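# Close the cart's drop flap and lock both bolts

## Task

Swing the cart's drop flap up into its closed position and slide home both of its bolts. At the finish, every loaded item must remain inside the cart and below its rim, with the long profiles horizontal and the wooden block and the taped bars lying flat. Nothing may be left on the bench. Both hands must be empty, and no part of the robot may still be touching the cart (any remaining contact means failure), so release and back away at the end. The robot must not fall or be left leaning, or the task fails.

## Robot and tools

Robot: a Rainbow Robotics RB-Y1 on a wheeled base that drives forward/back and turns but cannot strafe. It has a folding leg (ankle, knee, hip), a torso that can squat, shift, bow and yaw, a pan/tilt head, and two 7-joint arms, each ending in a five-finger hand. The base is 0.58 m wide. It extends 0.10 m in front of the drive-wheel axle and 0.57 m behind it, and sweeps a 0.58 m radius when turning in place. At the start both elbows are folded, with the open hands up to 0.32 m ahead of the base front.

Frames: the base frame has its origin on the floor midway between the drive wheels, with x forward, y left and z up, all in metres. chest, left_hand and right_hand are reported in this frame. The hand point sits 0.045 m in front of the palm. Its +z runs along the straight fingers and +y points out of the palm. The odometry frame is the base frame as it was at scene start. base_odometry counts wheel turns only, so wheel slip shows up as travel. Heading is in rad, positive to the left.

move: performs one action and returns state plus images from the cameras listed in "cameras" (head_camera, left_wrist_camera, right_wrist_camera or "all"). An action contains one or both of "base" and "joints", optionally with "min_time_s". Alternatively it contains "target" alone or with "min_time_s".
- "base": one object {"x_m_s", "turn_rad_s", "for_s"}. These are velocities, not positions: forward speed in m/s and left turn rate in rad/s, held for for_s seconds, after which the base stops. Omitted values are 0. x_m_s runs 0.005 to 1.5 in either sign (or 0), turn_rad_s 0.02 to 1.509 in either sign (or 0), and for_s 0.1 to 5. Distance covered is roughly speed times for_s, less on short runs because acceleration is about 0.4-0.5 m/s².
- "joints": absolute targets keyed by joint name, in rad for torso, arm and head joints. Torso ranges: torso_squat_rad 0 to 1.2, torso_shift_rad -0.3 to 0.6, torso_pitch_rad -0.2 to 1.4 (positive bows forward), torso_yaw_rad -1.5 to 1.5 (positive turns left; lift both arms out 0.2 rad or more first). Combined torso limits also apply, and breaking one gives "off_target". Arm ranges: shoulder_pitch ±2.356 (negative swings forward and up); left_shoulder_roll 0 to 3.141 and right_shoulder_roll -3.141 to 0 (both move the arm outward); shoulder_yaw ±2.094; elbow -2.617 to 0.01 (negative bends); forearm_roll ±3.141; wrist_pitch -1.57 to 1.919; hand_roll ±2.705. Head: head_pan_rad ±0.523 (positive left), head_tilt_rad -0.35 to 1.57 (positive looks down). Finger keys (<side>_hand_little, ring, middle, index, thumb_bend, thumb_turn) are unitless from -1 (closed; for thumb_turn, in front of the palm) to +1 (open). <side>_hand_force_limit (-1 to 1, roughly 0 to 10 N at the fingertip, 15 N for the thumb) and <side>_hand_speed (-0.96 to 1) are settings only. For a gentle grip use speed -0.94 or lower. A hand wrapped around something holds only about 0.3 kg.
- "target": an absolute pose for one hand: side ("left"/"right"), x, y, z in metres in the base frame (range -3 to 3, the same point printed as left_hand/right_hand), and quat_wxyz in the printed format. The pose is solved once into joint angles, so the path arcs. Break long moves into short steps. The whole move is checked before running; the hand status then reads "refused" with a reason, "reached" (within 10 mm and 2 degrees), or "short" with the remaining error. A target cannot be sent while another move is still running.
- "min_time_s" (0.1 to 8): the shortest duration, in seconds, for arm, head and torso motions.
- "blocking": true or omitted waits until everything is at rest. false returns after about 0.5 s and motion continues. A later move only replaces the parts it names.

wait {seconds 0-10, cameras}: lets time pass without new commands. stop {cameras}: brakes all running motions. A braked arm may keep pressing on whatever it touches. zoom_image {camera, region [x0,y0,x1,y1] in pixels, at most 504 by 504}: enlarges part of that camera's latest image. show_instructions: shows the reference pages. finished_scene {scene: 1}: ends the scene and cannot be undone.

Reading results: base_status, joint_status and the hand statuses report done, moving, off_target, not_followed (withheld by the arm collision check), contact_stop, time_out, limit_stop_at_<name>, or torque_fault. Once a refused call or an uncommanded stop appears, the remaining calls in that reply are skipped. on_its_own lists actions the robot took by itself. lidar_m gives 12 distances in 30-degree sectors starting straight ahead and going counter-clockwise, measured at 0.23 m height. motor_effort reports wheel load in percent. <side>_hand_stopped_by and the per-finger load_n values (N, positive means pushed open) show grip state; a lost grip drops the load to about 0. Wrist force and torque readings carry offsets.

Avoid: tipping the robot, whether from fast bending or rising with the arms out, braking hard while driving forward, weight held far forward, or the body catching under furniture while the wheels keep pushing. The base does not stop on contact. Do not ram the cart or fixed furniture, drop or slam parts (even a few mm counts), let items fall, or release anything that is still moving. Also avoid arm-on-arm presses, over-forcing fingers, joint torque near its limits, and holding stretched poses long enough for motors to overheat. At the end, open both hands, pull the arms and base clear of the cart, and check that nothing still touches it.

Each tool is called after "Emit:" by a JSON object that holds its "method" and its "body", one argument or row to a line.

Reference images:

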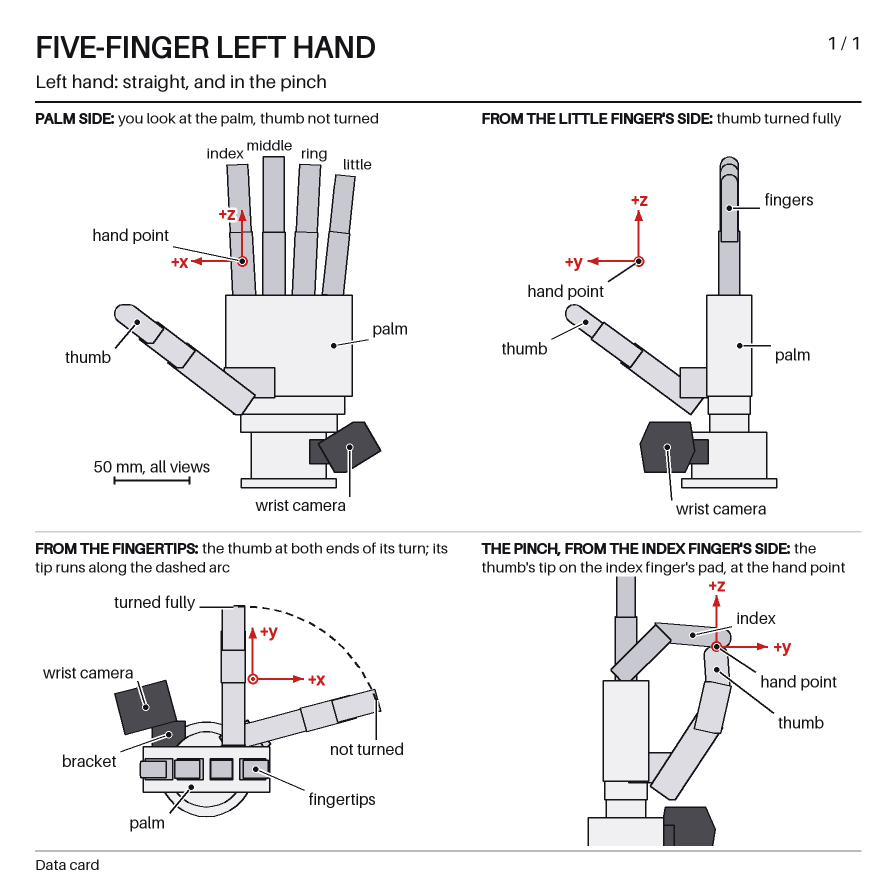

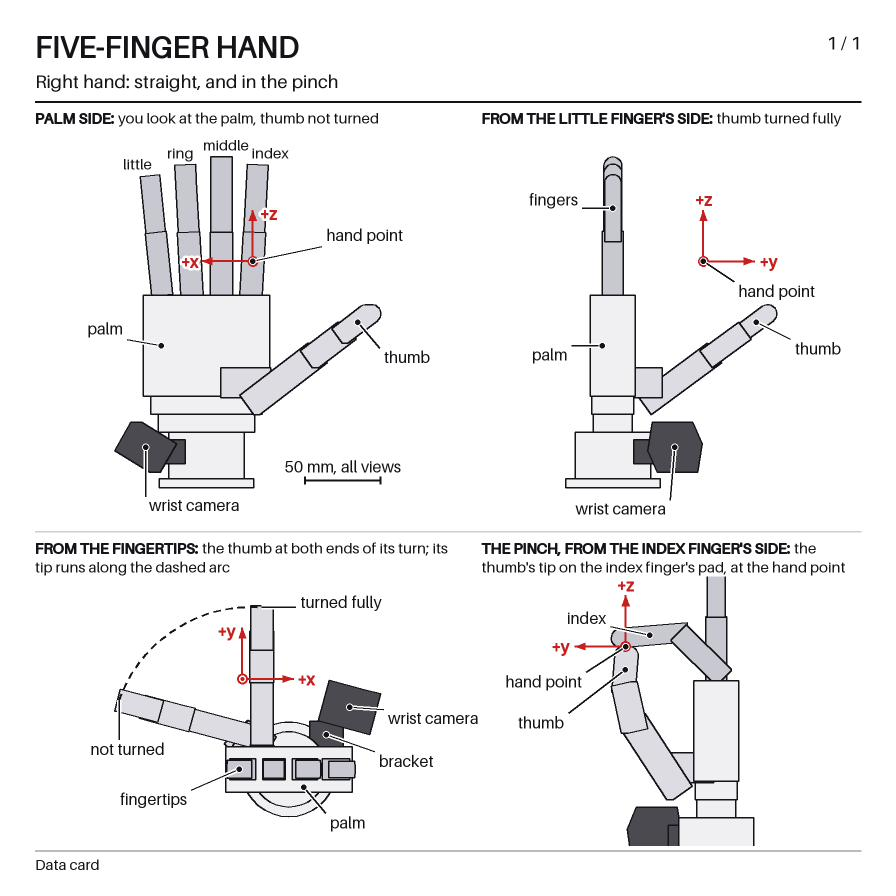

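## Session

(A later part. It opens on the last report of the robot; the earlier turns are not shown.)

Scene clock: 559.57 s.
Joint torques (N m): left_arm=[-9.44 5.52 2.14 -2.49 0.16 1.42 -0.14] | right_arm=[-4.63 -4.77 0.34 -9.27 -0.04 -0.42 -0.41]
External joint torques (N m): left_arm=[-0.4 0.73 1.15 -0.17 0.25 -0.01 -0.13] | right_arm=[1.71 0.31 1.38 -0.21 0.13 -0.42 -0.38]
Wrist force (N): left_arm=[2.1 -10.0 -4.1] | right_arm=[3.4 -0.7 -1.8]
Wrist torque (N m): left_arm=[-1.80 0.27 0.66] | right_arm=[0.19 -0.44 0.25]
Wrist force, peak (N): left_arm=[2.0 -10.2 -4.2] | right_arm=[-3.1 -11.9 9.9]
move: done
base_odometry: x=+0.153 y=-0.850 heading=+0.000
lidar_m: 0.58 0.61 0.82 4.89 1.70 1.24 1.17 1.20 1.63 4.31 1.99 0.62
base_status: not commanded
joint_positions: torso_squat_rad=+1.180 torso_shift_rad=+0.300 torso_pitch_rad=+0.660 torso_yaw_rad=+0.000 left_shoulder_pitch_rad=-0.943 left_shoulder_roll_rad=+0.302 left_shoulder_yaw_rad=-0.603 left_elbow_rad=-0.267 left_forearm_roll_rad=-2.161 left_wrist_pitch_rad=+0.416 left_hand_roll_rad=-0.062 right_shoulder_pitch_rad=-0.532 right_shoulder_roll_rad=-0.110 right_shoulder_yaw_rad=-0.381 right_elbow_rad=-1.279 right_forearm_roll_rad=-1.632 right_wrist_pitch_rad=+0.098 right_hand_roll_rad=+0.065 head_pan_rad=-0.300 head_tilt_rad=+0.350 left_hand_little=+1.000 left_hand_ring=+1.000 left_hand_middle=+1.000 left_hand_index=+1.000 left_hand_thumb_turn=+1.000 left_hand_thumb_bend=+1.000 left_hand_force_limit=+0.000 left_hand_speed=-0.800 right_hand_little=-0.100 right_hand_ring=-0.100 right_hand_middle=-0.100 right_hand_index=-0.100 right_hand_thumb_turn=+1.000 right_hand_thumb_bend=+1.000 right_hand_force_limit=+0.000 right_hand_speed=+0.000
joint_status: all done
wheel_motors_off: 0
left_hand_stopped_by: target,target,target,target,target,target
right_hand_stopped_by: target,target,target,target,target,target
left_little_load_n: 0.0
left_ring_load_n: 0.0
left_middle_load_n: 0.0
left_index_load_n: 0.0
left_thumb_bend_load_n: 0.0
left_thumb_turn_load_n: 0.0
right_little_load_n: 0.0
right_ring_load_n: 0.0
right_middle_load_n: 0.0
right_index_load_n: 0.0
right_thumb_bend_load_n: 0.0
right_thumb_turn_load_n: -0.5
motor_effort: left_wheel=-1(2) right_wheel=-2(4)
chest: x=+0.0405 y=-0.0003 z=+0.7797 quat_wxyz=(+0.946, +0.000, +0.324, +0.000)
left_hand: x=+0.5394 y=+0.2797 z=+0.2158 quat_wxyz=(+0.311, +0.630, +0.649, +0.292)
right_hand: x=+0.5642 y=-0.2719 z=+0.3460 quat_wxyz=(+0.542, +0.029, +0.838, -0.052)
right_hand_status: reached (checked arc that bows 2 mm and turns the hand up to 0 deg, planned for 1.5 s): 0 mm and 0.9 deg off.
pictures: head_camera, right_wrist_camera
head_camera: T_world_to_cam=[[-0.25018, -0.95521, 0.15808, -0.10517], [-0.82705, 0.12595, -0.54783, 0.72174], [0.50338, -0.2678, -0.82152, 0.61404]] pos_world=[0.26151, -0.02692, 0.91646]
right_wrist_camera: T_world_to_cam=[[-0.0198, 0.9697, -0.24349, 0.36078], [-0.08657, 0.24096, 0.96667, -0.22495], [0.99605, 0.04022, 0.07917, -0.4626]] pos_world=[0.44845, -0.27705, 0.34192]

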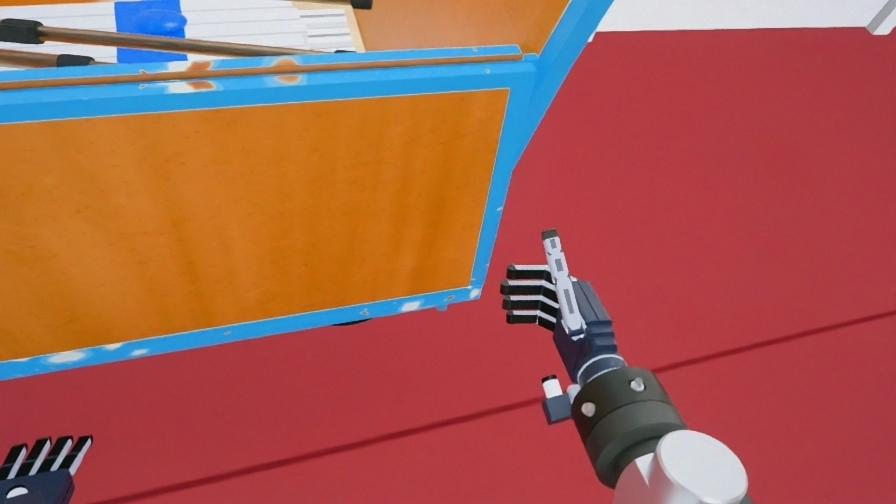

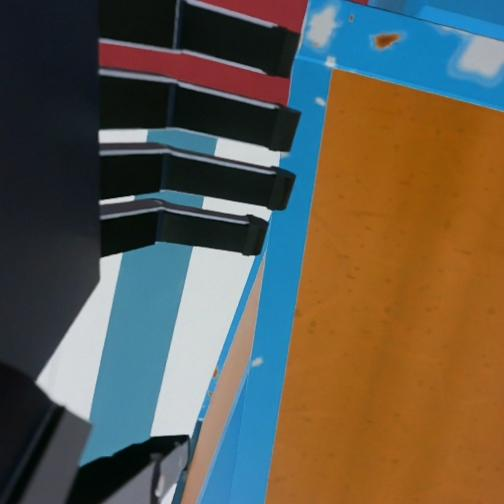

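Emit:
{"method": "move", "body": {
  "target": {"side": "left", "x": 0.575, "y": 0.26, "z": 0.205, "quat_wxyz": [0.3265, 0.6272, 0.6272, 0.3265]},
  "min_time_s": 2
}}

Emit:
{"method": "move", "body": {
  "target": {"side": "right", "x": 0.60, "y": -0.35, "z": 0.335, "quat_wxyz": [0.535, 0.029, 0.843, -0.052]},
  "min_time_s": 1.5
}}

Emit:
{"method": "move", "body": {
  "target": {"side": "right", "x": 0.662, "y": -0.32, "z": 0.335, "quat_wxyz": [0.535, 0.029, 0.843, -0.052]},
  "min_time_s": 1.5,
  "cameras": ["right_wrist_camera", "head_camera", "left_wrist_camera"]
}}

Scene clock: 572.93 s.
Joint torques (N m): left_arm=[-11.94 3.4 1.91 -3.44 0.13 1.04 -0.09] | right_arm=[-4.29 -5.21 0.33 -9.36 0.05 -0.36 -0.34]
External joint torques (N m): left_arm=[-0.57 -1.52 0.93 -0.1 0.21 -0.14 -0.09] | right_arm=[2.04 -0.13 1.37 -0.3 0.22 -0.36 -0.3]
Wrist force (N): left_arm=[1.9 -9.4 -3.5] | right_arm=[3.4 -1.0 -2.7]
Wrist torque (N m): left_arm=[-1.80 0.33 0.63] | right_arm=[0.17 -0.40 0.25]
Wrist force, peak (N): left_arm=[2.4 -10.3 -4.2] | right_arm=[4.1 -0.9 -2.4]
move: short
base_odometry: x=+0.153 y=-0.850 heading=+0.000
lidar_m: 0.59 0.60 0.81 4.88 1.70 1.23 1.16 1.21 1.63 4.32 1.98 0.62
base_status: not commanded
joint_positions: torso_squat_rad=+1.180 torso_shift_rad=+0.300 torso_pitch_rad=+0.660 torso_yaw_rad=+0.000 left_shoulder_pitch_rad=-1.053 left_shoulder_roll_rad=+0.296 left_shoulder_yaw_rad=-0.473 left_elbow_rad=-0.267 left_forearm_roll_rad=-2.078 left_wrist_pitch_rad=+0.148 left_hand_roll_rad=-0.271 right_shoulder_pitch_rad=-0.532 right_shoulder_roll_rad=-0.110 right_shoulder_yaw_rad=-0.381 right_elbow_rad=-1.279 right_forearm_roll_rad=-1.632 right_wrist_pitch_rad=+0.098 right_hand_roll_rad=+0.065 head_pan_rad=-0.300 head_tilt_rad=+0.350 left_hand_little=+1.000 left_hand_ring=+1.000 left_hand_middle=+1.000 left_hand_index=+1.000 left_hand_thumb_turn=+1.000 left_hand_thumb_bend=+1.000 left_hand_force_limit=+0.000 left_hand_speed=-0.800 right_hand_little=-0.100 right_hand_ring=-0.100 right_hand_middle=-0.100 right_hand_index=-0.100 right_hand_thumb_turn=+1.000 right_hand_thumb_bend=+1.000 right_hand_force_limit=+0.000 right_hand_speed=+0.000
joint_status: all done
wheel_motors_off: 0
left_hand_stopped_by: target,target,target,target,target,target
right_hand_stopped_by: target,target,target,target,target,target
left_little_load_n: 0.0
left_ring_load_n: 0.0
left_middle_load_n: 0.0
left_index_load_n: 0.0
left_thumb_bend_load_n: 0.0
left_thumb_turn_load_n: 0.0
right_little_load_n: 0.0
right_ring_load_n: 0.5
right_middle_load_n: 0.0
right_index_load_n: 0.0
right_thumb_bend_load_n: -0.5
right_thumb_turn_load_n: 0.0
motor_effort: left_wheel=-1(2) right_wheel=-2(4)
chest: x=+0.0405 y=-0.0003 z=+0.7797 quat_wxyz=(+0.946, +0.000, +0.324, +0.000)
left_hand: x=+0.5741 y=+0.2602 z=+0.2062 quat_wxyz=(+0.265, +0.658, +0.662, +0.243)
left_hand_status: short (checked arc that bows 5 mm and turns the hand up to 8 deg, as near as the solve gets, planned for 2.0 s): 2 mm and 13.0 deg off. The place is met; only the turn is off.
right_hand: x=+0.5642 y=-0.2719 z=+0.3460 quat_wxyz=(+0.542, +0.029, +0.838, -0.052)
pictures: none

Scene clock: 574.77 s.
Joint torques (N m): left_arm=[-12.06 3.9 2.02 -3.39 0.19 1.06 -0.11] | right_arm=[-10.73 -9.59 -2.71 -8.21 -0.6 0.21 0.11]
External joint torques (N m): left_arm=[-0.69 -1.02 1.05 -0.05 0.27 -0.11 -0.1] | right_arm=[-1.94 0.35 -1.39 0.37 -0.08 -0.18 0.15]
Wrist force (N): left_arm=[1.8 -9.1 -3.6] | right_arm=[3.6 -0.9 -2.1]
Wrist torque (N m): left_arm=[-1.76 0.36 0.61] | right_arm=[0.21 -0.47 0.44]
Wrist force, peak (N): left_arm=[1.8 -9.6 -3.6] | right_arm=[4.3 -0.8 -2.1]
move: done
base_odometry: x=+0.153 y=-0.850 heading=+0.000
lidar_m: 0.59 0.61 0.81 4.88 1.70 1.23 1.17 1.20 1.63 4.32 1.99 0.62
base_status: not commanded
joint_positions: torso_squat_rad=+1.180 torso_shift_rad=+0.300 torso_pitch_rad=+0.660 torso_yaw_rad=+0.000 left_shoulder_pitch_rad=-1.053 left_shoulder_roll_rad=+0.296 left_shoulder_yaw_rad=-0.473 left_elbow_rad=-0.267 left_forearm_roll_rad=-2.078 left_wrist_pitch_rad=+0.148 left_hand_roll_rad=-0.271 right_shoulder_pitch_rad=-0.740 right_shoulder_roll_rad=-0.273 right_shoulder_yaw_rad=-0.591 right_elbow_rad=-0.929 right_forearm_roll_rad=-1.797 right_wrist_pitch_rad=+0.282 right_hand_roll_rad=+0.278 head_pan_rad=-0.300 head_tilt_rad=+0.350 left_hand_little=+1.000 left_hand_ring=+1.000 left_hand_middle=+1.000 left_hand_index=+1.000 left_hand_thumb_turn=+1.000 left_hand_thumb_bend=+1.000 left_hand_force_limit=+0.000 left_hand_speed=-0.800 right_hand_little=-0.100 right_hand_ring=-0.100 right_hand_middle=-0.100 right_hand_index=-0.100 right_hand_thumb_turn=+1.000 right_hand_thumb_bend=+1.000 right_hand_force_limit=+0.000 right_hand_speed=+0.000
joint_status: all done
wheel_motors_off: 0
left_hand_stopped_by: target,target,target,target,target,target
right_hand_stopped_by: target,target,target,target,target,target
left_little_load_n: 0.0
left_ring_load_n: 0.0
left_middle_load_n: 0.0
left_index_load_n: 0.0
left_thumb_bend_load_n: 0.0
left_thumb_turn_load_n: 0.0
right_little_load_n: 0.0
right_ring_load_n: 0.0
right_middle_load_n: 0.0
right_index_load_n: 0.0
right_thumb_bend_load_n: 0.0
right_thumb_turn_load_n: 0.0
motor_effort: left_wheel=-1(2) right_wheel=-2(4)
chest: x=+0.0405 y=-0.0003 z=+0.7797 quat_wxyz=(+0.946, +0.000, +0.324, +0.000)
left_hand: x=+0.5741 y=+0.2602 z=+0.2062 quat_wxyz=(+0.265, +0.658, +0.662, +0.243)
right_hand: x=+0.5999 y=-0.3496 z=+0.3353 quat_wxyz=(+0.531, +0.030, +0.845, -0.053)
right_hand_status: reached (checked arc that bows 20 mm and turns the hand up to 3 deg, planned for 1.5 s): 1 mm and 0.6 deg off.
pictures: none

Scene clock: 576.60 s.
Joint torques (N m): left_arm=[-11.71 3.78 2.18 -3.4 0.21 1.09 -0.1] | right_arm=[-14.58 -9.97 -1.26 -7.61 -0.68 0.96 -0.05]
External joint torques (N m): left_arm=[-0.34 -1.14 1.2 -0.06 0.29 -0.08 -0.1] | right_arm=[-0.91 -0.01 -1.65 0.26 -0.14 -0.13 -0.02]
Wrist force (N): left_arm=[1.9 -9.0 -3.5] | right_arm=[4.0 -0.4 -1.9]
Wrist torque (N m): left_arm=[-1.74 0.35 0.62] | right_arm=[0.27 -0.50 0.50]
Wrist force, peak (N): left_arm=[1.8 -9.4 -3.8] | right_arm=[4.3 -0.4 -2.0]
move: done
base_odometry: x=+0.153 y=-0.850 heading=+0.000
lidar_m: 0.59 0.61 0.82 4.88 1.71 1.23 1.17 1.20 1.63 4.31 1.98 0.61
base_status: not commanded
joint_positions: torso_squat_rad=+1.180 torso_shift_rad=+0.300 torso_pitch_rad=+0.660 torso_yaw_rad=+0.000 left_shoulder_pitch_rad=-1.053 left_shoulder_roll_rad=+0.296 left_shoulder_yaw_rad=-0.473 left_elbow_rad=-0.267 left_forearm_roll_rad=-2.078 left_wrist_pitch_rad=+0.148 left_hand_roll_rad=-0.271 right_shoulder_pitch_rad=-1.044 right_shoulder_roll_rad=-0.289 right_shoulder_yaw_rad=-0.803 right_elbow_rad=-0.564 right_forearm_roll_rad=-1.917 right_wrist_pitch_rad=+0.311 right_hand_roll_rad=+0.677 head_pan_rad=-0.300 head_tilt_rad=+0.350 left_hand_little=+1.000 left_hand_ring=+1.000 left_hand_middle=+1.000 left_hand_index=+1.000 left_hand_thumb_turn=+1.000 left_hand_thumb_bend=+1.000 left_hand_force_limit=+0.000 left_hand_speed=-0.800 right_hand_little=-0.100 right_hand_ring=-0.100 right_hand_middle=-0.100 right_hand_index=-0.100 right_hand_thumb_turn=+1.000 right_hand_thumb_bend=+1.000 right_hand_force_limit=+0.000 right_hand_speed=+0.000
joint_status: all done
wheel_motors_off: 0
left_hand_stopped_by: target,target,target,target,target,target
right_hand_stopped_by: target,target,target,target,target,target
left_little_load_n: 0.0
left_ring_load_n: 0.0
left_middle_load_n: 0.0
left_index_load_n: 0.0
left_thumb_bend_load_n: 0.0
left_thumb_turn_load_n: 0.5
right_little_load_n: 0.0
right_ring_load_n: 0.0
right_middle_load_n: 0.0
right_index_load_n: 0.0
right_thumb_bend_load_n: 0.0
right_thumb_turn_load_n: 0.0
motor_effort: left_wheel=-1(2) right_wheel=-4(4)
chest: x=+0.0405 y=-0.0003 z=+0.7797 quat_wxyz=(+0.946, +0.000, +0.324, +0.000)
left_hand: x=+0.5741 y=+0.2602 z=+0.2062 quat_wxyz=(+0.265, +0.658, +0.662, +0.243)
right_hand: x=+0.6619 y=-0.3195 z=+0.3354 quat_wxyz=(+0.531, +0.029, +0.845, -0.053)
right_hand_status: reached (checked arc that bows 13 mm and turns the hand up to 2 deg, planned for 1.5 s): 1 mm and 0.5 deg off.
pictures: head_camera, left_wrist_camera, right_wrist_camera
head_camera: T_world_to_cam=[[-0.25018, -0.95521, 0.15808, -0.10517], [-0.82705, 0.12595, -0.54783, 0.72174], [0.50338, -0.2678, -0.82152, 0.61404]] pos_world=[0.26151, -0.02692, 0.91646]
left_wrist_camera: T_world_to_cam=[[-0.69366, 0.25173, -0.67489, 0.47595], [-0.13841, 0.8729, 0.46786, -0.2347], [0.70688, 0.41794, -0.57065, -0.27876]] pos_world=[0.49471, 0.20157, 0.27194]
right_wrist_camera: T_world_to_cam=[[-0.02429, 0.96973, -0.24297, 0.40912], [-0.06126, 0.24114, 0.96855, -0.21211], [0.99783, 0.03842, 0.05355, -0.55033]] pos_world=[0.54608, -0.32445, 0.33432]

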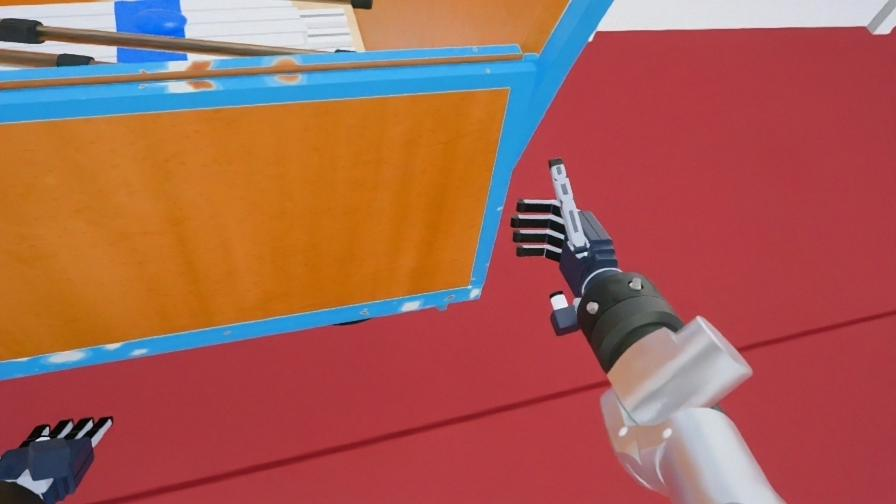

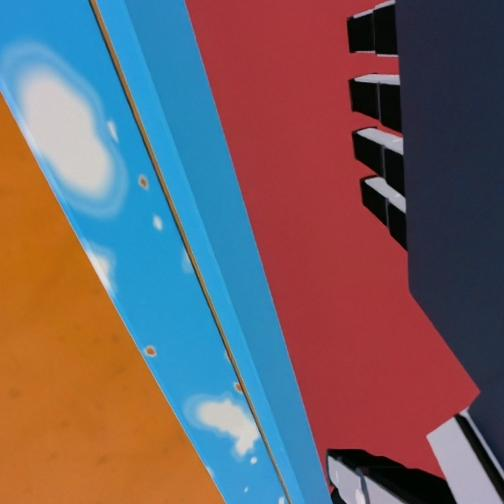

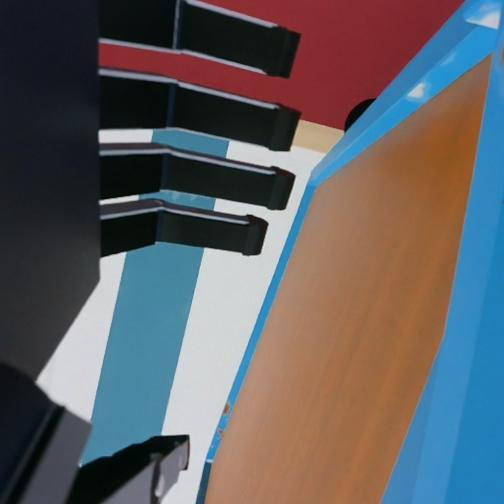

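Emit:
{"method": "move", "body": {
  "target": {"side": "left", "x": 0.49, "y": 0.26, "z": 0.20, "quat_wxyz": [0.3265, 0.6272, 0.6272, 0.3265]},
  "min_time_s": 1.5
}}

Emit:
{"method": "move", "body": {
  "target": {"side": "right", "x": 0.60, "y": -0.35, "z": 0.335, "quat_wxyz": [0.535, 0.029, 0.843, -0.052]},
  "min_time_s": 1.5
}}

Emit:
{"method": "move", "body": {
  "base": {"x_m_s": 0.1, "for_s": 0.7},
  "cameras": ["head_camera", "left_wrist_camera"]
}}

Scene clock: 586.70 s.
Joint torques (N m): left_arm=[-6.19 2.44 -0.17 -2.49 -0.21 1.58 0.38] | right_arm=[-15.32 -9.88 -1.73 -7.43 -0.73 1.03 -0.08]
External joint torques (N m): left_arm=[0.8 -0.71 -0.85 -0.28 -0.07 0.14 0.38] | right_arm=[-1.65 0.08 -2.11 0.45 -0.19 -0.05 -0.05]
Wrist force (N): left_arm=[2.1 -10.2 -3.9] | right_arm=[3.9 -0.3 -2.3]
Wrist torque (N m): left_arm=[-1.85 0.27 0.75] | right_arm=[0.30 -0.47 0.49]
Wrist force, peak (N): left_arm=[2.1 -10.1 -4.5] | right_arm=[4.0 -0.4 -2.4]
move: short
base_odometry: x=+0.153 y=-0.850 heading=+0.000
lidar_m: 0.59 0.61 0.82 4.88 1.71 1.23 1.16 1.20 1.63 4.31 1.98 0.62
base_status: not commanded
joint_positions: torso_squat_rad=+1.180 torso_shift_rad=+0.300 torso_pitch_rad=+0.660 torso_yaw_rad=+0.000 left_shoulder_pitch_rad=-0.852 left_shoulder_roll_rad=+0.233 left_shoulder_yaw_rad=-0.571 left_elbow_rad=-0.267 left_forearm_roll_rad=-2.173 left_wrist_pitch_rad=+0.525 left_hand_roll_rad=-0.149 right_shoulder_pitch_rad=-1.044 right_shoulder_roll_rad=-0.289 right_shoulder_yaw_rad=-0.803 right_elbow_rad=-0.564 right_forearm_roll_rad=-1.917 right_wrist_pitch_rad=+0.311 right_hand_roll_rad=+0.677 head_pan_rad=-0.300 head_tilt_rad=+0.350 left_hand_little=+1.000 left_hand_ring=+1.000 left_hand_middle=+1.000 left_hand_index=+1.000 left_hand_thumb_turn=+1.000 left_hand_thumb_bend=+1.000 left_hand_force_limit=+0.000 left_hand_speed=-0.800 right_hand_little=-0.100 right_hand_ring=-0.100 right_hand_middle=-0.100 right_hand_index=-0.100 right_hand_thumb_turn=+1.000 right_hand_thumb_bend=+1.000 right_hand_force_limit=+0.000 right_hand_speed=+0.000
joint_status: all done
wheel_motors_off: 0
left_hand_stopped_by: target,target,target,target,target,target
right_hand_stopped_by: target,target,target,target,target,target
left_little_load_n: 0.0
left_ring_load_n: 0.0
left_middle_load_n: 0.0
left_index_load_n: 0.0
left_thumb_bend_load_n: 0.0
left_thumb_turn_load_n: 0.5
right_little_load_n: 0.0
right_ring_load_n: 0.0
right_middle_load_n: 0.0
right_index_load_n: 0.0
right_thumb_bend_load_n: 0.0
right_thumb_turn_load_n: -0.5
motor_effort: left_wheel=-1(2) right_wheel=-1(4)
chest: x=+0.0405 y=-0.0003 z=+0.7797 quat_wxyz=(+0.946, +0.000, +0.324, +0.000)
left_hand: x=+0.4898 y=+0.2602 z=+0.2008 quat_wxyz=(+0.307, +0.637, +0.639, +0.302)
left_hand_status: short (checked arc that bows 9 mm and turns the hand up to 9 deg, as near as the solve gets, planned for 1.5 s): 1 mm and 4.0 deg off. The place is met; only the turn is off.
right_hand: x=+0.6619 y=-0.3195 z=+0.3354 quat_wxyz=(+0.531, +0.029, +0.845, -0.053)
pictures: none

Scene clock: 588.53 s.
Joint torques (N m): left_arm=[-6.45 2.04 0.02 -2.67 -0.27 1.67 0.35] | right_arm=[-8.08 -9.34 1 -8.84 -0.52 0.47 -0.41]
External joint torques (N m): left_arm=[0.55 -1.11 -0.65 -0.46 -0.13 0.23 0.36] | right_arm=[0.98 0.44 1.82 -0.36 0.1 -0.15 -0.38]
Wrist force (N): left_arm=[2.1 -9.9 -4.2] | right_arm=[3.7 -0.4 -2.1]
Wrist torque (N m): left_arm=[-1.79 0.27 0.75] | right_arm=[0.30 -0.41 0.26]
Wrist force, peak (N): left_arm=[1.9 -9.9 -4.5] | right_arm=[4.5 -0.1 -2.6]
move: done
base_odometry: x=+0.153 y=-0.850 heading=+0.000
lidar_m: 0.59 0.61 0.82 4.89 1.70 1.23 1.16 1.21 1.63 4.31 1.98 0.62
base_status: not commanded
joint_positions: torso_squat_rad=+1.180 torso_shift_rad=+0.300 torso_pitch_rad=+0.660 torso_yaw_rad=+0.000 left_shoulder_pitch_rad=-0.852 left_shoulder_roll_rad=+0.233 left_shoulder_yaw_rad=-0.571 left_elbow_rad=-0.267 left_forearm_roll_rad=-2.173 left_wrist_pitch_rad=+0.525 left_hand_roll_rad=-0.149 right_shoulder_pitch_rad=-0.776 right_shoulder_roll_rad=-0.248 right_shoulder_yaw_rad=-0.686 right_elbow_rad=-0.885 right_forearm_roll_rad=-1.825 right_wrist_pitch_rad=+0.342 right_hand_roll_rad=+0.393 head_pan_rad=-0.300 head_tilt_rad=+0.350 left_hand_little=+1.000 left_hand_ring=+1.000 left_hand_middle=+1.000 left_hand_index=+1.000 left_hand_thumb_turn=+1.000 left_hand_thumb_bend=+1.000 left_hand_force_limit=+0.000 left_hand_speed=-0.800 right_hand_little=-0.100 right_hand_ring=-0.100 right_hand_middle=-0.100 right_hand_index=-0.100 right_hand_thumb_turn=+1.000 right_hand_thumb_bend=+1.000 right_hand_force_limit=+0.000 right_hand_speed=+0.000
joint_status: all done
wheel_motors_off: 0
left_hand_stopped_by: target,target,target,target,target,target
right_hand_stopped_by: target,target,target,target,target,target
left_little_load_n: 0.0
left_ring_load_n: 0.0
left_middle_load_n: 0.0
left_index_load_n: 0.0
left_thumb_bend_load_n: 0.0
left_thumb_turn_load_n: 0.0
right_little_load_n: 0.0
right_ring_load_n: 0.0
right_middle_load_n: 0.0
right_index_load_n: 0.0
right_thumb_bend_load_n: 0.0
right_thumb_turn_load_n: 0.0
motor_effort: left_wheel=-1(2) right_wheel=-3(4)
chest: x=+0.0405 y=-0.0003 z=+0.7797 quat_wxyz=(+0.946, +0.000, +0.324, +0.000)
left_hand: x=+0.4898 y=+0.2602 z=+0.2008 quat_wxyz=(+0.307, +0.637, +0.639, +0.302)
right_hand: x=+0.6003 y=-0.3500 z=+0.3354 quat_wxyz=(+0.539, +0.029, +0.840, -0.052)
right_hand_status: reached (checked arc that bows 11 mm and turns the hand up to 2 deg, planned for 1.5 s): 0 mm and 0.6 deg off.
pictures: none

Scene clock: 589.80 s.
Joint torques (N m): left_arm=[-6.29 2.34 -0.05 -2.61 -0.29 1.5 0.26] | right_arm=[-7.94 -9.03 0.29 -8.21 -0.59 0.48 -0.29]
External joint torques (N m): left_arm=[0.7 -0.8 -0.73 -0.4 -0.15 0.07 0.27] | right_arm=[1.11 0.74 1.11 0.28 0.04 -0.14 -0.25]
Wrist force (N): left_arm=[2.1 -9.5 -4.1] | right_arm=[4.0 -0.2 -2.2]
Wrist torque (N m): left_arm=[-1.74 0.28 0.73] | right_arm=[0.31 -0.49 0.30]
Wrist force, peak (N): left_arm=[2.0 -10.1 -5.2] | right_arm=[4.6 -0.9 -2.5]
move: done
base_odometry: x=+0.223 y=-0.850 heading=+0.000
lidar_m: 0.52 0.54 0.72 4.86 1.79 1.30 1.23 1.28 1.73 4.56 1.88 0.54
base_status: done (sent for 0.7 of 0.7 s)
joint_positions: torso_squat_rad=+1.180 torso_shift_rad=+0.300 torso_pitch_rad=+0.660 torso_yaw_rad=+0.000 left_shoulder_pitch_rad=-0.852 left_shoulder_roll_rad=+0.233 left_shoulder_yaw_rad=-0.571 left_elbow_rad=-0.267 left_forearm_roll_rad=-2.173 left_wrist_pitch_rad=+0.525 left_hand_roll_rad=-0.149 right_shoulder_pitch_rad=-0.776 right_shoulder_roll_rad=-0.248 right_shoulder_yaw_rad=-0.686 right_elbow_rad=-0.885 right_forearm_roll_rad=-1.825 right_wrist_pitch_rad=+0.342 right_hand_roll_rad=+0.393 head_pan_rad=-0.300 head_tilt_rad=+0.350 left_hand_little=+1.000 left_hand_ring=+1.000 left_hand_middle=+1.000 left_hand_index=+1.000 left_hand_thumb_turn=+1.000 left_hand_thumb_bend=+1.000 left_hand_force_limit=+0.000 left_hand_speed=-0.800 right_hand_little=-0.100 right_hand_ring=-0.100 right_hand_middle=-0.100 right_hand_index=-0.100 right_hand_thumb_turn=+1.000 right_hand_thumb_bend=+1.000 right_hand_force_limit=+0.000 right_hand_speed=+0.000
joint_status: not commanded
wheel_motors_off: 0
left_hand_stopped_by: target,target,target,target,target,target
right_hand_stopped_by: target,target,target,target,target,target
left_little_load_n: 0.0
left_ring_load_n: 0.0
left_middle_load_n: 0.0
left_index_load_n: 0.0
left_thumb_bend_load_n: 0.0
left_thumb_turn_load_n: 0.0
right_little_load_n: 0.0
right_ring_load_n: 0.0
right_middle_load_n: 0.0
right_index_load_n: 0.0
right_thumb_bend_load_n: 0.0
right_thumb_turn_load_n: -0.5
motor_effort: left_wheel=-3(25) right_wheel=-2(23)
chest: x=+0.0406 y=-0.0003 z=+0.7797 quat_wxyz=(+0.946, +0.000, +0.324, +0.000)
left_hand: x=+0.4897 y=+0.2601 z=+0.2007 quat_wxyz=(+0.307, +0.637, +0.639, +0.302)
right_hand: x=+0.6002 y=-0.3500 z=+0.3352 quat_wxyz=(+0.539, +0.029, +0.840, -0.052)
head_camera: T_world_to_cam=[[-0.25016, -0.9552, 0.15813, -0.1051], [-0.82717, 0.12597, -0.54764, 0.72167], [0.50319, -0.2678, -0.82163, 0.61417]] pos_world=[0.26161, -0.02682, 0.91646]
left_wrist_camera: T_world_to_cam=[[-0.58341, 0.26222, -0.76868, 0.37585], [-0.21731, 0.86154, 0.45883, -0.20033], [0.78256, 0.43473, -0.44565, -0.28876]] pos_world=[0.40171, 0.19957, 0.25214]

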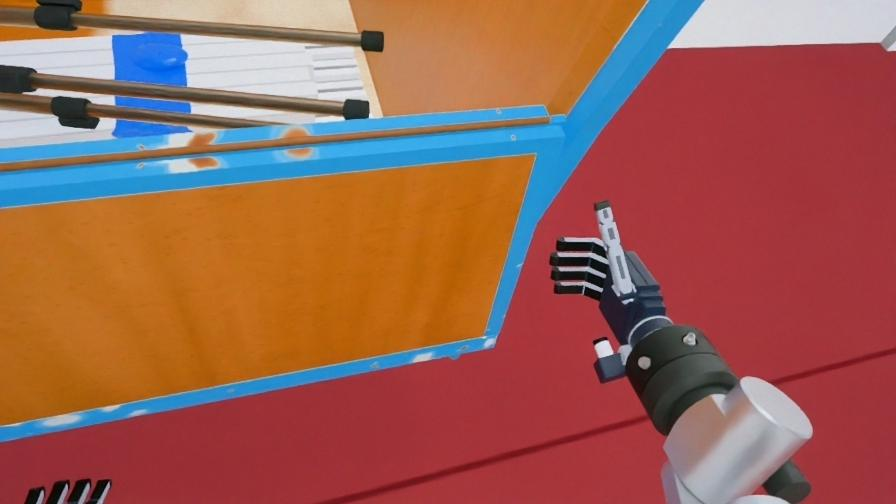

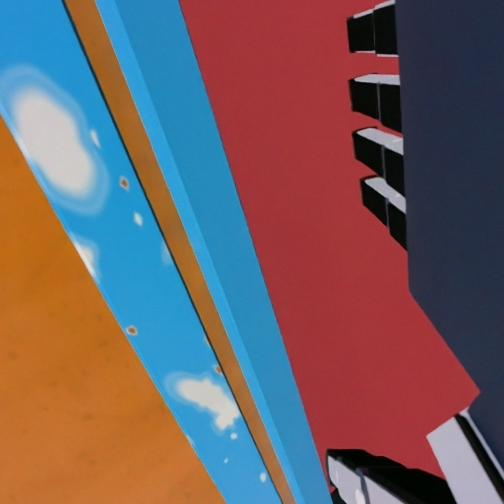

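Emit:
{"method": "move", "body": {
  "cameras": ["all"]
}}

Scene clock: 605.80 s.
Joint torques (N m): left_arm=[-6.16 2.31 0.09 -2.57 -0.23 1.62 0.3] | right_arm=[-8.06 -8.9 0.53 -8.56 -0.41 0.59 -0.27]
External joint torques (N m): left_arm=[0.84 -0.83 -0.59 -0.36 -0.09 0.19 0.3] | right_arm=[1 0.87 1.35 -0.07 0.21 -0.03 -0.24]
Wrist force (N): left_arm=[1.8 -9.8 -4.2] | right_arm=[3.9 -0.3 -1.8]
Wrist torque (N m): left_arm=[-1.78 0.29 0.73] | right_arm=[0.28 -0.50 0.27]
Wrist force, peak (N): left_arm=[1.8 -10.1 -4.3] | right_arm=[4.4 -0.9 -2.5]
base_odometry: x=+0.223 y=-0.850 heading=+0.000
lidar_m: 0.52 0.54 0.72 4.85 1.80 1.29 1.23 1.28 1.72 4.56 1.89 0.54
base_status: done (sent for 0.7 of 0.7 s)
joint_positions: torso_squat_rad=+1.180 torso_shift_rad=+0.300 torso_pitch_rad=+0.660 torso_yaw_rad=+0.000 left_shoulder_pitch_rad=-0.852 left_shoulder_roll_rad=+0.233 left_shoulder_yaw_rad=-0.571 left_elbow_rad=-0.267 left_forearm_roll_rad=-2.173 left_wrist_pitch_rad=+0.525 left_hand_roll_rad=-0.149 right_shoulder_pitch_rad=-0.776 right_shoulder_roll_rad=-0.248 right_shoulder_yaw_rad=-0.686 right_elbow_rad=-0.885 right_forearm_roll_rad=-1.825 right_wrist_pitch_rad=+0.342 right_hand_roll_rad=+0.393 head_pan_rad=-0.300 head_tilt_rad=+0.350 left_hand_little=+1.000 left_hand_ring=+1.000 left_hand_middle=+1.000 left_hand_index=+1.000 left_hand_thumb_turn=+1.000 left_hand_thumb_bend=+1.000 left_hand_force_limit=+0.000 left_hand_speed=-0.800 right_hand_little=-0.100 right_hand_ring=-0.100 right_hand_middle=-0.100 right_hand_index=-0.100 right_hand_thumb_turn=+1.000 right_hand_thumb_bend=+1.000 right_hand_force_limit=+0.000 right_hand_speed=+0.000
joint_status: not commanded
wheel_motors_off: 0
left_hand_stopped_by: target,target,target,target,target,target
right_hand_stopped_by: target,target,target,target,target,target
left_little_load_n: 0.0
left_ring_load_n: 0.0
left_middle_load_n: 0.0
left_index_load_n: 0.0
left_thumb_bend_load_n: 0.0
left_thumb_turn_load_n: -0.5
right_little_load_n: 0.0
right_ring_load_n: 0.0
right_middle_load_n: 0.0
right_index_load_n: 0.0
right_thumb_bend_load_n: 0.0
right_thumb_turn_load_n: -0.5
motor_effort: left_wheel=-3(25) right_wheel=-1(23)
chest: x=+0.0406 y=-0.0003 z=+0.7797 quat_wxyz=(+0.946, +0.000, +0.324, +0.000) (m; base frame)
left_hand: x=+0.4897 y=+0.2601 z=+0.2007 quat_wxyz=(+0.307, +0.637, +0.639, +0.302) (m; base frame)
right_hand: x=+0.6002 y=-0.3500 z=+0.3352 quat_wxyz=(+0.539, +0.029, +0.840, -0.052) (m; base frame)
pictures: head_camera, left_wrist_camera, right_wrist_camera
camera_calibration:
head_camera: T_world_to_cam=[[-0.25016, -0.9552, 0.15813, -0.1051], [-0.82717, 0.12597, -0.54764, 0.72167], [0.50319, -0.2678, -0.82163, 0.61417]] pos_world=[0.26161, -0.02682, 0.91646]
left_wrist_camera: T_world_to_cam=[[-0.58341, 0.26222, -0.76868, 0.37585], [-0.21731, 0.86154, 0.45883, -0.20033], [0.78256, 0.43473, -0.44565, -0.28876]] pos_world=[0.40171, 0.19957, 0.25214]
right_wrist_camera: T_world_to_cam=[[-0.02091, 0.96954, -0.24402, 0.43545], [-0.08028, 0.24166, 0.96703, -0.19626], [0.99655, 0.03981, 0.07278, -0.49283]] pos_world=[0.48448, -0.35514, 0.33192]

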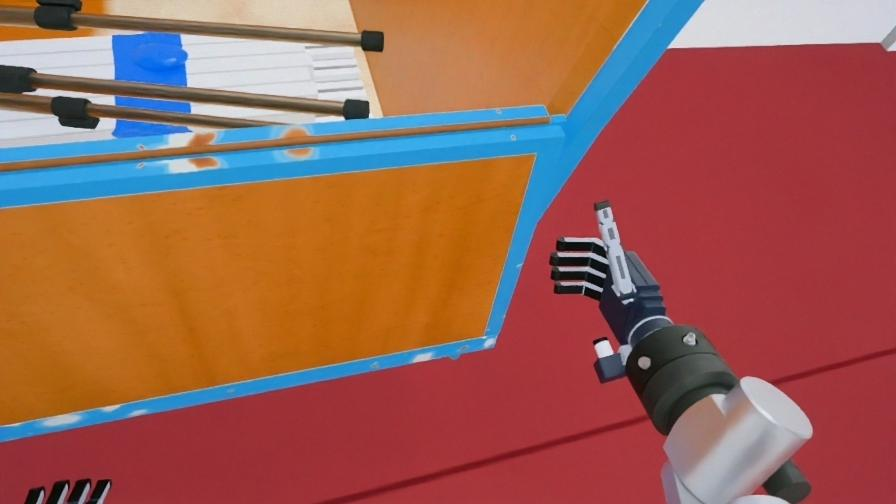

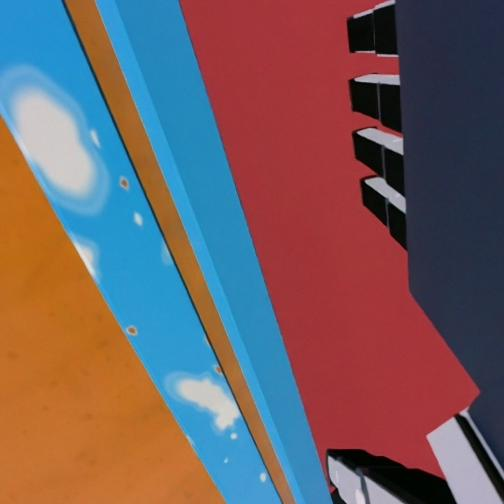

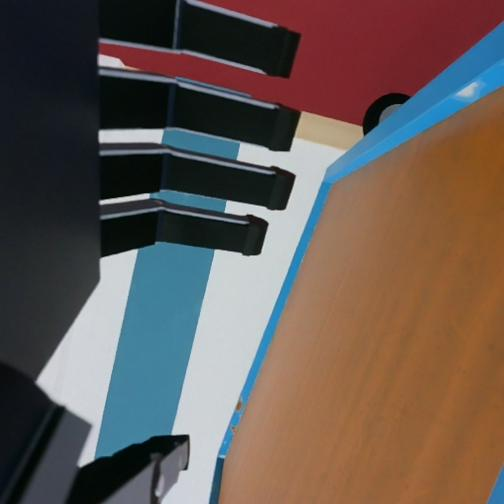

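Emit:
{"method": "move", "body": {
  "target": {"side":"right","x":0.592,"y":-0.29,"z":0.335,"quat_wxyz":[0.539,0.029,0.840,-0.052]},
  "min_time_s": 1.5
}}

Emit:
{"method": "move", "body": {
  "target": {"side":"right","x":0.592,"y":-0.265,"z":0.335,"quat_wxyz":[0.539,0.029,0.840,-0.052]},
  "min_time_s": 1,
  "cameras": ["head_camera","right_wrist_camera"]
}}

Scene clock: 610.43 s.
Joint torques (N m): left_arm=[-6.33 2.47 -0.19 -2.61 -0.42 1.54 0.32] | right_arm=[-7.56 -5.14 1.51 -9.21 -0.22 0.43 -0.43]
External joint torques (N m): left_arm=[0.67 -0.67 -0.87 -0.4 -0.29 0.1 0.32] | right_arm=[1.15 1 1.5 -0.48 0.26 -0.18 -0.4]
Wrist force (N): left_arm=[2.0 -9.6 -4.3] | right_arm=[3.9 -0.5 -2.4]
Wrist torque (N m): left_arm=[-1.73 0.27 0.73] | right_arm=[0.28 -0.50 0.30]
Wrist force, peak (N): left_arm=[2.2 -10.0 -4.3] | right_arm=[4.7 -0.4 -2.4]
move: done
base_odometry: x=+0.223 y=-0.850 heading=+0.000
lidar_m: 0.51 0.54 0.72 4.85 1.80 1.30 1.24 1.27 1.73 4.56 1.89 0.54
base_status: not commanded
joint_positions: torso_squat_rad=+1.180 torso_shift_rad=+0.300 torso_pitch_rad=+0.660 torso_yaw_rad=+0.000 left_shoulder_pitch_rad=-0.852 left_shoulder_roll_rad=+0.233 left_shoulder_yaw_rad=-0.571 left_elbow_rad=-0.267 left_forearm_roll_rad=-2.173 left_wrist_pitch_rad=+0.525 left_hand_roll_rad=-0.149 right_shoulder_pitch_rad=-0.718 right_shoulder_roll_rad=-0.092 right_shoulder_yaw_rad=-0.625 right_elbow_rad=-1.060 right_forearm_roll_rad=-1.779 right_wrist_pitch_rad=+0.251 right_hand_roll_rad=+0.387 head_pan_rad=-0.300 head_tilt_rad=+0.350 left_hand_little=+1.000 left_hand_ring=+1.000 left_hand_middle=+1.000 left_hand_index=+1.000 left_hand_thumb_turn=+1.000 left_hand_thumb_bend=+1.000 left_hand_force_limit=+0.000 left_hand_speed=-0.800 right_hand_little=-0.100 right_hand_ring=-0.100 right_hand_middle=-0.100 right_hand_index=-0.100 right_hand_thumb_turn=+1.000 right_hand_thumb_bend=+1.000 right_hand_force_limit=+0.000 right_hand_speed=+0.000
joint_status: all done
wheel_motors_off: 0
left_hand_stopped_by: target,target,target,target,target,target
right_hand_stopped_by: target,target,target,target,target,target
left_little_load_n: 0.0
left_ring_load_n: 0.0
left_middle_load_n: 0.0
left_index_load_n: 0.0
left_thumb_bend_load_n: 0.0
left_thumb_turn_load_n: 0.0
right_little_load_n: 0.0
right_ring_load_n: 0.0
right_middle_load_n: 0.0
right_index_load_n: 0.0
right_thumb_bend_load_n: 0.0
right_thumb_turn_load_n: 0.0
motor_effort: left_wheel=-3(4) right_wheel=-3(4)
chest: x=+0.0406 y=-0.0003 z=+0.7797 quat_wxyz=(+0.946, +0.000, +0.324, +0.000)
left_hand: x=+0.4897 y=+0.2601 z=+0.2007 quat_wxyz=(+0.307, +0.637, +0.639, +0.302)
right_hand: x=+0.5925 y=-0.2902 z=+0.3358 quat_wxyz=(+0.545, +0.029, +0.837, -0.052)
right_hand_status: reached (checked arc that bows 7 mm and turns the hand up to 1 deg, planned for 1.5 s): 1 mm and 0.7 deg off.
pictures: none

Scene clock: 611.77 s.
Joint torques (N m): left_arm=[-6.27 2.54 0.03 -2.74 -0.16 1.54 0.35] | right_arm=[-7.47 -3.59 1.44 -9.56 -0.21 0.18 -0.35]
External joint torques (N m): left_arm=[0.73 -0.6 -0.64 -0.54 -0.03 0.11 0.35] | right_arm=[1.29 1.25 1.14 -0.74 0.15 -0.35 -0.32]
Wrist force (N): left_arm=[2.0 -9.9 -4.3] | right_arm=[3.6 -0.5 -2.2]
Wrist torque (N m): left_arm=[-1.78 0.27 0.75] | right_arm=[0.25 -0.52 0.25]
Wrist force, peak (N): left_arm=[2.1 -10.0 -4.5] | right_arm=[4.2 -0.8 -2.5]
move: done
base_odometry: x=+0.223 y=-0.850 heading=+0.000
lidar_m: 0.51 0.53 0.73 4.85 1.80 1.30 1.23 1.28 1.73 4.56 1.89 0.54
base_status: not commanded
joint_positions: torso_squat_rad=+1.180 torso_shift_rad=+0.300 torso_pitch_rad=+0.660 torso_yaw_rad=+0.000 left_shoulder_pitch_rad=-0.852 left_shoulder_roll_rad=+0.233 left_shoulder_yaw_rad=-0.571 left_elbow_rad=-0.267 left_forearm_roll_rad=-2.173 left_wrist_pitch_rad=+0.525 left_hand_roll_rad=-0.149 right_shoulder_pitch_rad=-0.700 right_shoulder_roll_rad=-0.049 right_shoulder_yaw_rad=-0.569 right_elbow_rad=-1.111 right_forearm_roll_rad=-1.734 right_wrist_pitch_rad=+0.187 right_hand_roll_rad=+0.344 head_pan_rad=-0.300 head_tilt_rad=+0.350 left_hand_little=+1.000 left_hand_ring=+1.000 left_hand_middle=+1.000 left_hand_index=+1.000 left_hand_thumb_turn=+1.000 left_hand_thumb_bend=+1.000 left_hand_force_limit=+0.000 left_hand_speed=-0.800 right_hand_little=-0.100 right_hand_ring=-0.100 right_hand_middle=-0.100 right_hand_index=-0.100 right_hand_thumb_turn=+1.000 right_hand_thumb_bend=+1.000 right_hand_force_limit=+0.000 right_hand_speed=+0.000
joint_status: all done
wheel_motors_off: 0
left_hand_stopped_by: target,target,target,target,target,target
right_hand_stopped_by: target,target,target,target,target,target
left_little_load_n: 0.0
left_ring_load_n: 0.0
left_middle_load_n: 0.0
left_index_load_n: 0.0
left_thumb_bend_load_n: 0.0
left_thumb_turn_load_n: 0.0
right_little_load_n: 0.0
right_ring_load_n: 0.0
right_middle_load_n: 0.0
right_index_load_n: 0.0
right_thumb_bend_load_n: 0.0
right_thumb_turn_load_n: 0.0
motor_effort: left_wheel=-3(4) right_wheel=-2(4)
chest: x=+0.0406 y=-0.0003 z=+0.7797 quat_wxyz=(+0.946, +0.000, +0.324, +0.000)
left_hand: x=+0.4897 y=+0.2601 z=+0.2007 quat_wxyz=(+0.307, +0.637, +0.639, +0.302)
right_hand: x=+0.5922 y=-0.2651 z=+0.3352 quat_wxyz=(+0.541, +0.029, +0.839, -0.052)
right_hand_status: reached (checked arc that bows 2 mm and turns the hand up to 1 deg, planned for 1.0 s): 0 mm and 0.2 deg off.
head_camera: T_world_to_cam=[[-0.25016, -0.9552, 0.15813, -0.1051], [-0.82717, 0.12597, -0.54764, 0.72167], [0.50319, -0.2678, -0.82163, 0.61417]] pos_world=[0.26161, -0.02682, 0.91646]
right_wrist_camera: T_world_to_cam=[[-0.01947, 0.96948, -0.24438, 0.35226], [-0.08427, 0.24197, 0.96662, -0.21481], [0.99625, 0.03941, 0.07699, -0.48964]] pos_world=[0.47656, -0.27024, 0.33142]

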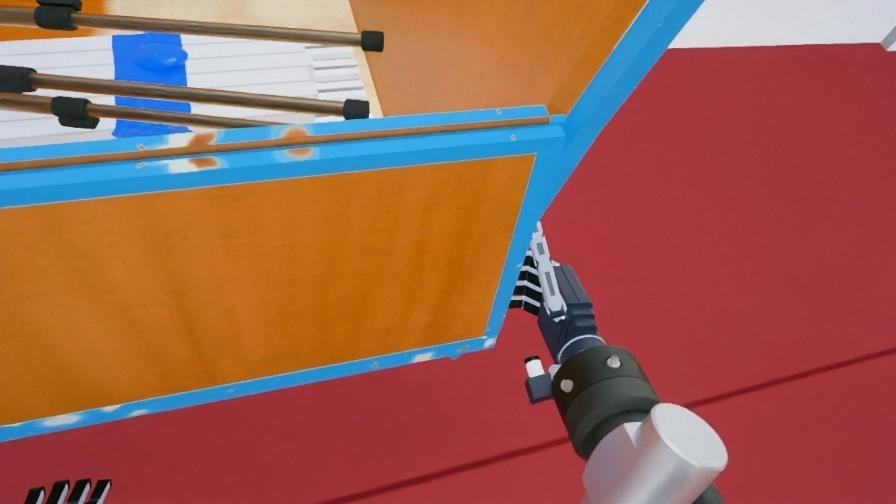

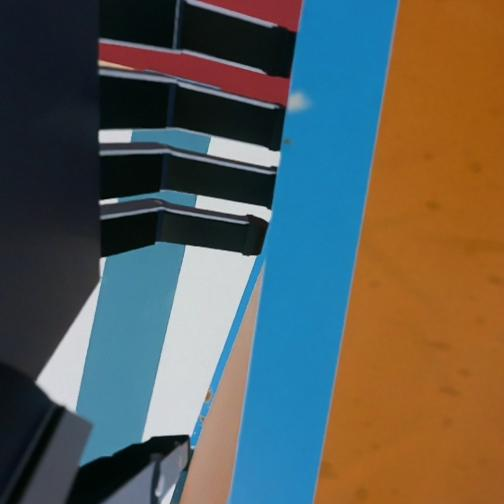

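Emit:
{"method": "move", "body": {
  "target": {"side":"right","x":0.592,"y":-0.247,"z":0.335,"quat_wxyz":[0.539,0.029,0.840,-0.052]},
  "min_time_s": 0.8,
  "cameras": ["right_wrist_camera"]
}}

Scene clock: 614.47 s.
Joint torques (N m): left_arm=[-6.49 2.5 0.18 -2.58 -0.28 1.55 0.23] | right_arm=[-6.82 -3.26 2.29 -9.53 -0.22 0.38 0.07]
External joint torques (N m): left_arm=[0.51 -0.64 -0.49 -0.37 -0.15 0.12 0.23] | right_arm=[2.06 0.63 1.66 -0.7 0.1 -0.16 0.11]
Wrist force (N): left_arm=[2.1 -9.9 -4.1] | right_arm=[3.6 -0.6 -2.4]
Wrist torque (N m): left_arm=[-1.80 0.27 0.75] | right_arm=[0.25 -0.49 0.47]
Wrist force, peak (N): left_arm=[2.1 -10.2 -4.3] | right_arm=[4.0 -0.8 -2.6]
move: done
base_odometry: x=+0.223 y=-0.850 heading=+0.000
lidar_m: 0.51 0.54 0.73 4.86 1.80 1.31 1.23 1.28 1.73 4.55 1.88 0.55
base_status: not commanded
joint_positions: torso_squat_rad=+1.180 torso_shift_rad=+0.300 torso_pitch_rad=+0.660 torso_yaw_rad=+0.000 left_shoulder_pitch_rad=-0.852 left_shoulder_roll_rad=+0.233 left_shoulder_yaw_rad=-0.571 left_elbow_rad=-0.267 left_forearm_roll_rad=-2.173 left_wrist_pitch_rad=+0.525 left_hand_roll_rad=-0.149 right_shoulder_pitch_rad=-0.698 right_shoulder_roll_rad=-0.012 right_shoulder_yaw_rad=-0.552 right_elbow_rad=-1.134 right_forearm_roll_rad=-1.720 right_wrist_pitch_rad=+0.160 right_hand_roll_rad=+0.349 head_pan_rad=-0.300 head_tilt_rad=+0.350 left_hand_little=+1.000 left_hand_ring=+1.000 left_hand_middle=+1.000 left_hand_index=+1.000 left_hand_thumb_turn=+1.000 left_hand_thumb_bend=+1.000 left_hand_force_limit=+0.000 left_hand_speed=-0.800 right_hand_little=-0.100 right_hand_ring=-0.100 right_hand_middle=-0.100 right_hand_index=-0.100 right_hand_thumb_turn=+1.000 right_hand_thumb_bend=+1.000 right_hand_force_limit=+0.000 right_hand_speed=+0.000
joint_status: all done
wheel_motors_off: 0
left_hand_stopped_by: target,target,target,target,target,target
right_hand_stopped_by: target,target,target,target,target,target
left_little_load_n: 0.0
left_ring_load_n: 0.0
left_middle_load_n: 0.0
left_index_load_n: 0.0
left_thumb_bend_load_n: 0.0
left_thumb_turn_load_n: 0.0
right_little_load_n: 0.0
right_ring_load_n: 0.0
right_middle_load_n: 0.0
right_index_load_n: 0.0
right_thumb_bend_load_n: -0.5
right_thumb_turn_load_n: 0.0
motor_effort: left_wheel=-3(4) right_wheel=-2(4)
chest: x=+0.0406 y=-0.0003 z=+0.7797 quat_wxyz=(+0.946, +0.000, +0.324, +0.000)
left_hand: x=+0.4897 y=+0.2601 z=+0.2007 quat_wxyz=(+0.307, +0.637, +0.639, +0.302)
right_hand: x=+0.5924 y=-0.2474 z=+0.3356 quat_wxyz=(+0.540, +0.029, +0.839, -0.052)
right_hand_status: reached (checked arc that bows 0 mm and turns the hand up to 0 deg, planned for 0.8 s): 1 mm and 0.2 deg off.
right_wrist_camera: T_world_to_cam=[[-0.02046, 0.96976, -0.24322, 0.33539], [-0.08363, 0.24076, 0.96698, -0.22029], [0.99629, 0.04012, 0.07617, -0.49004]] pos_world=[0.47666, -0.25255, 0.33192]

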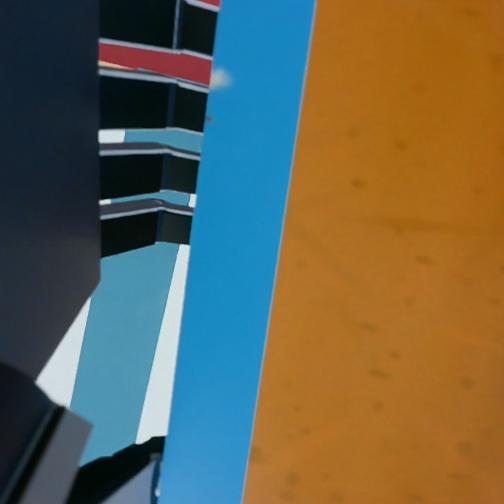

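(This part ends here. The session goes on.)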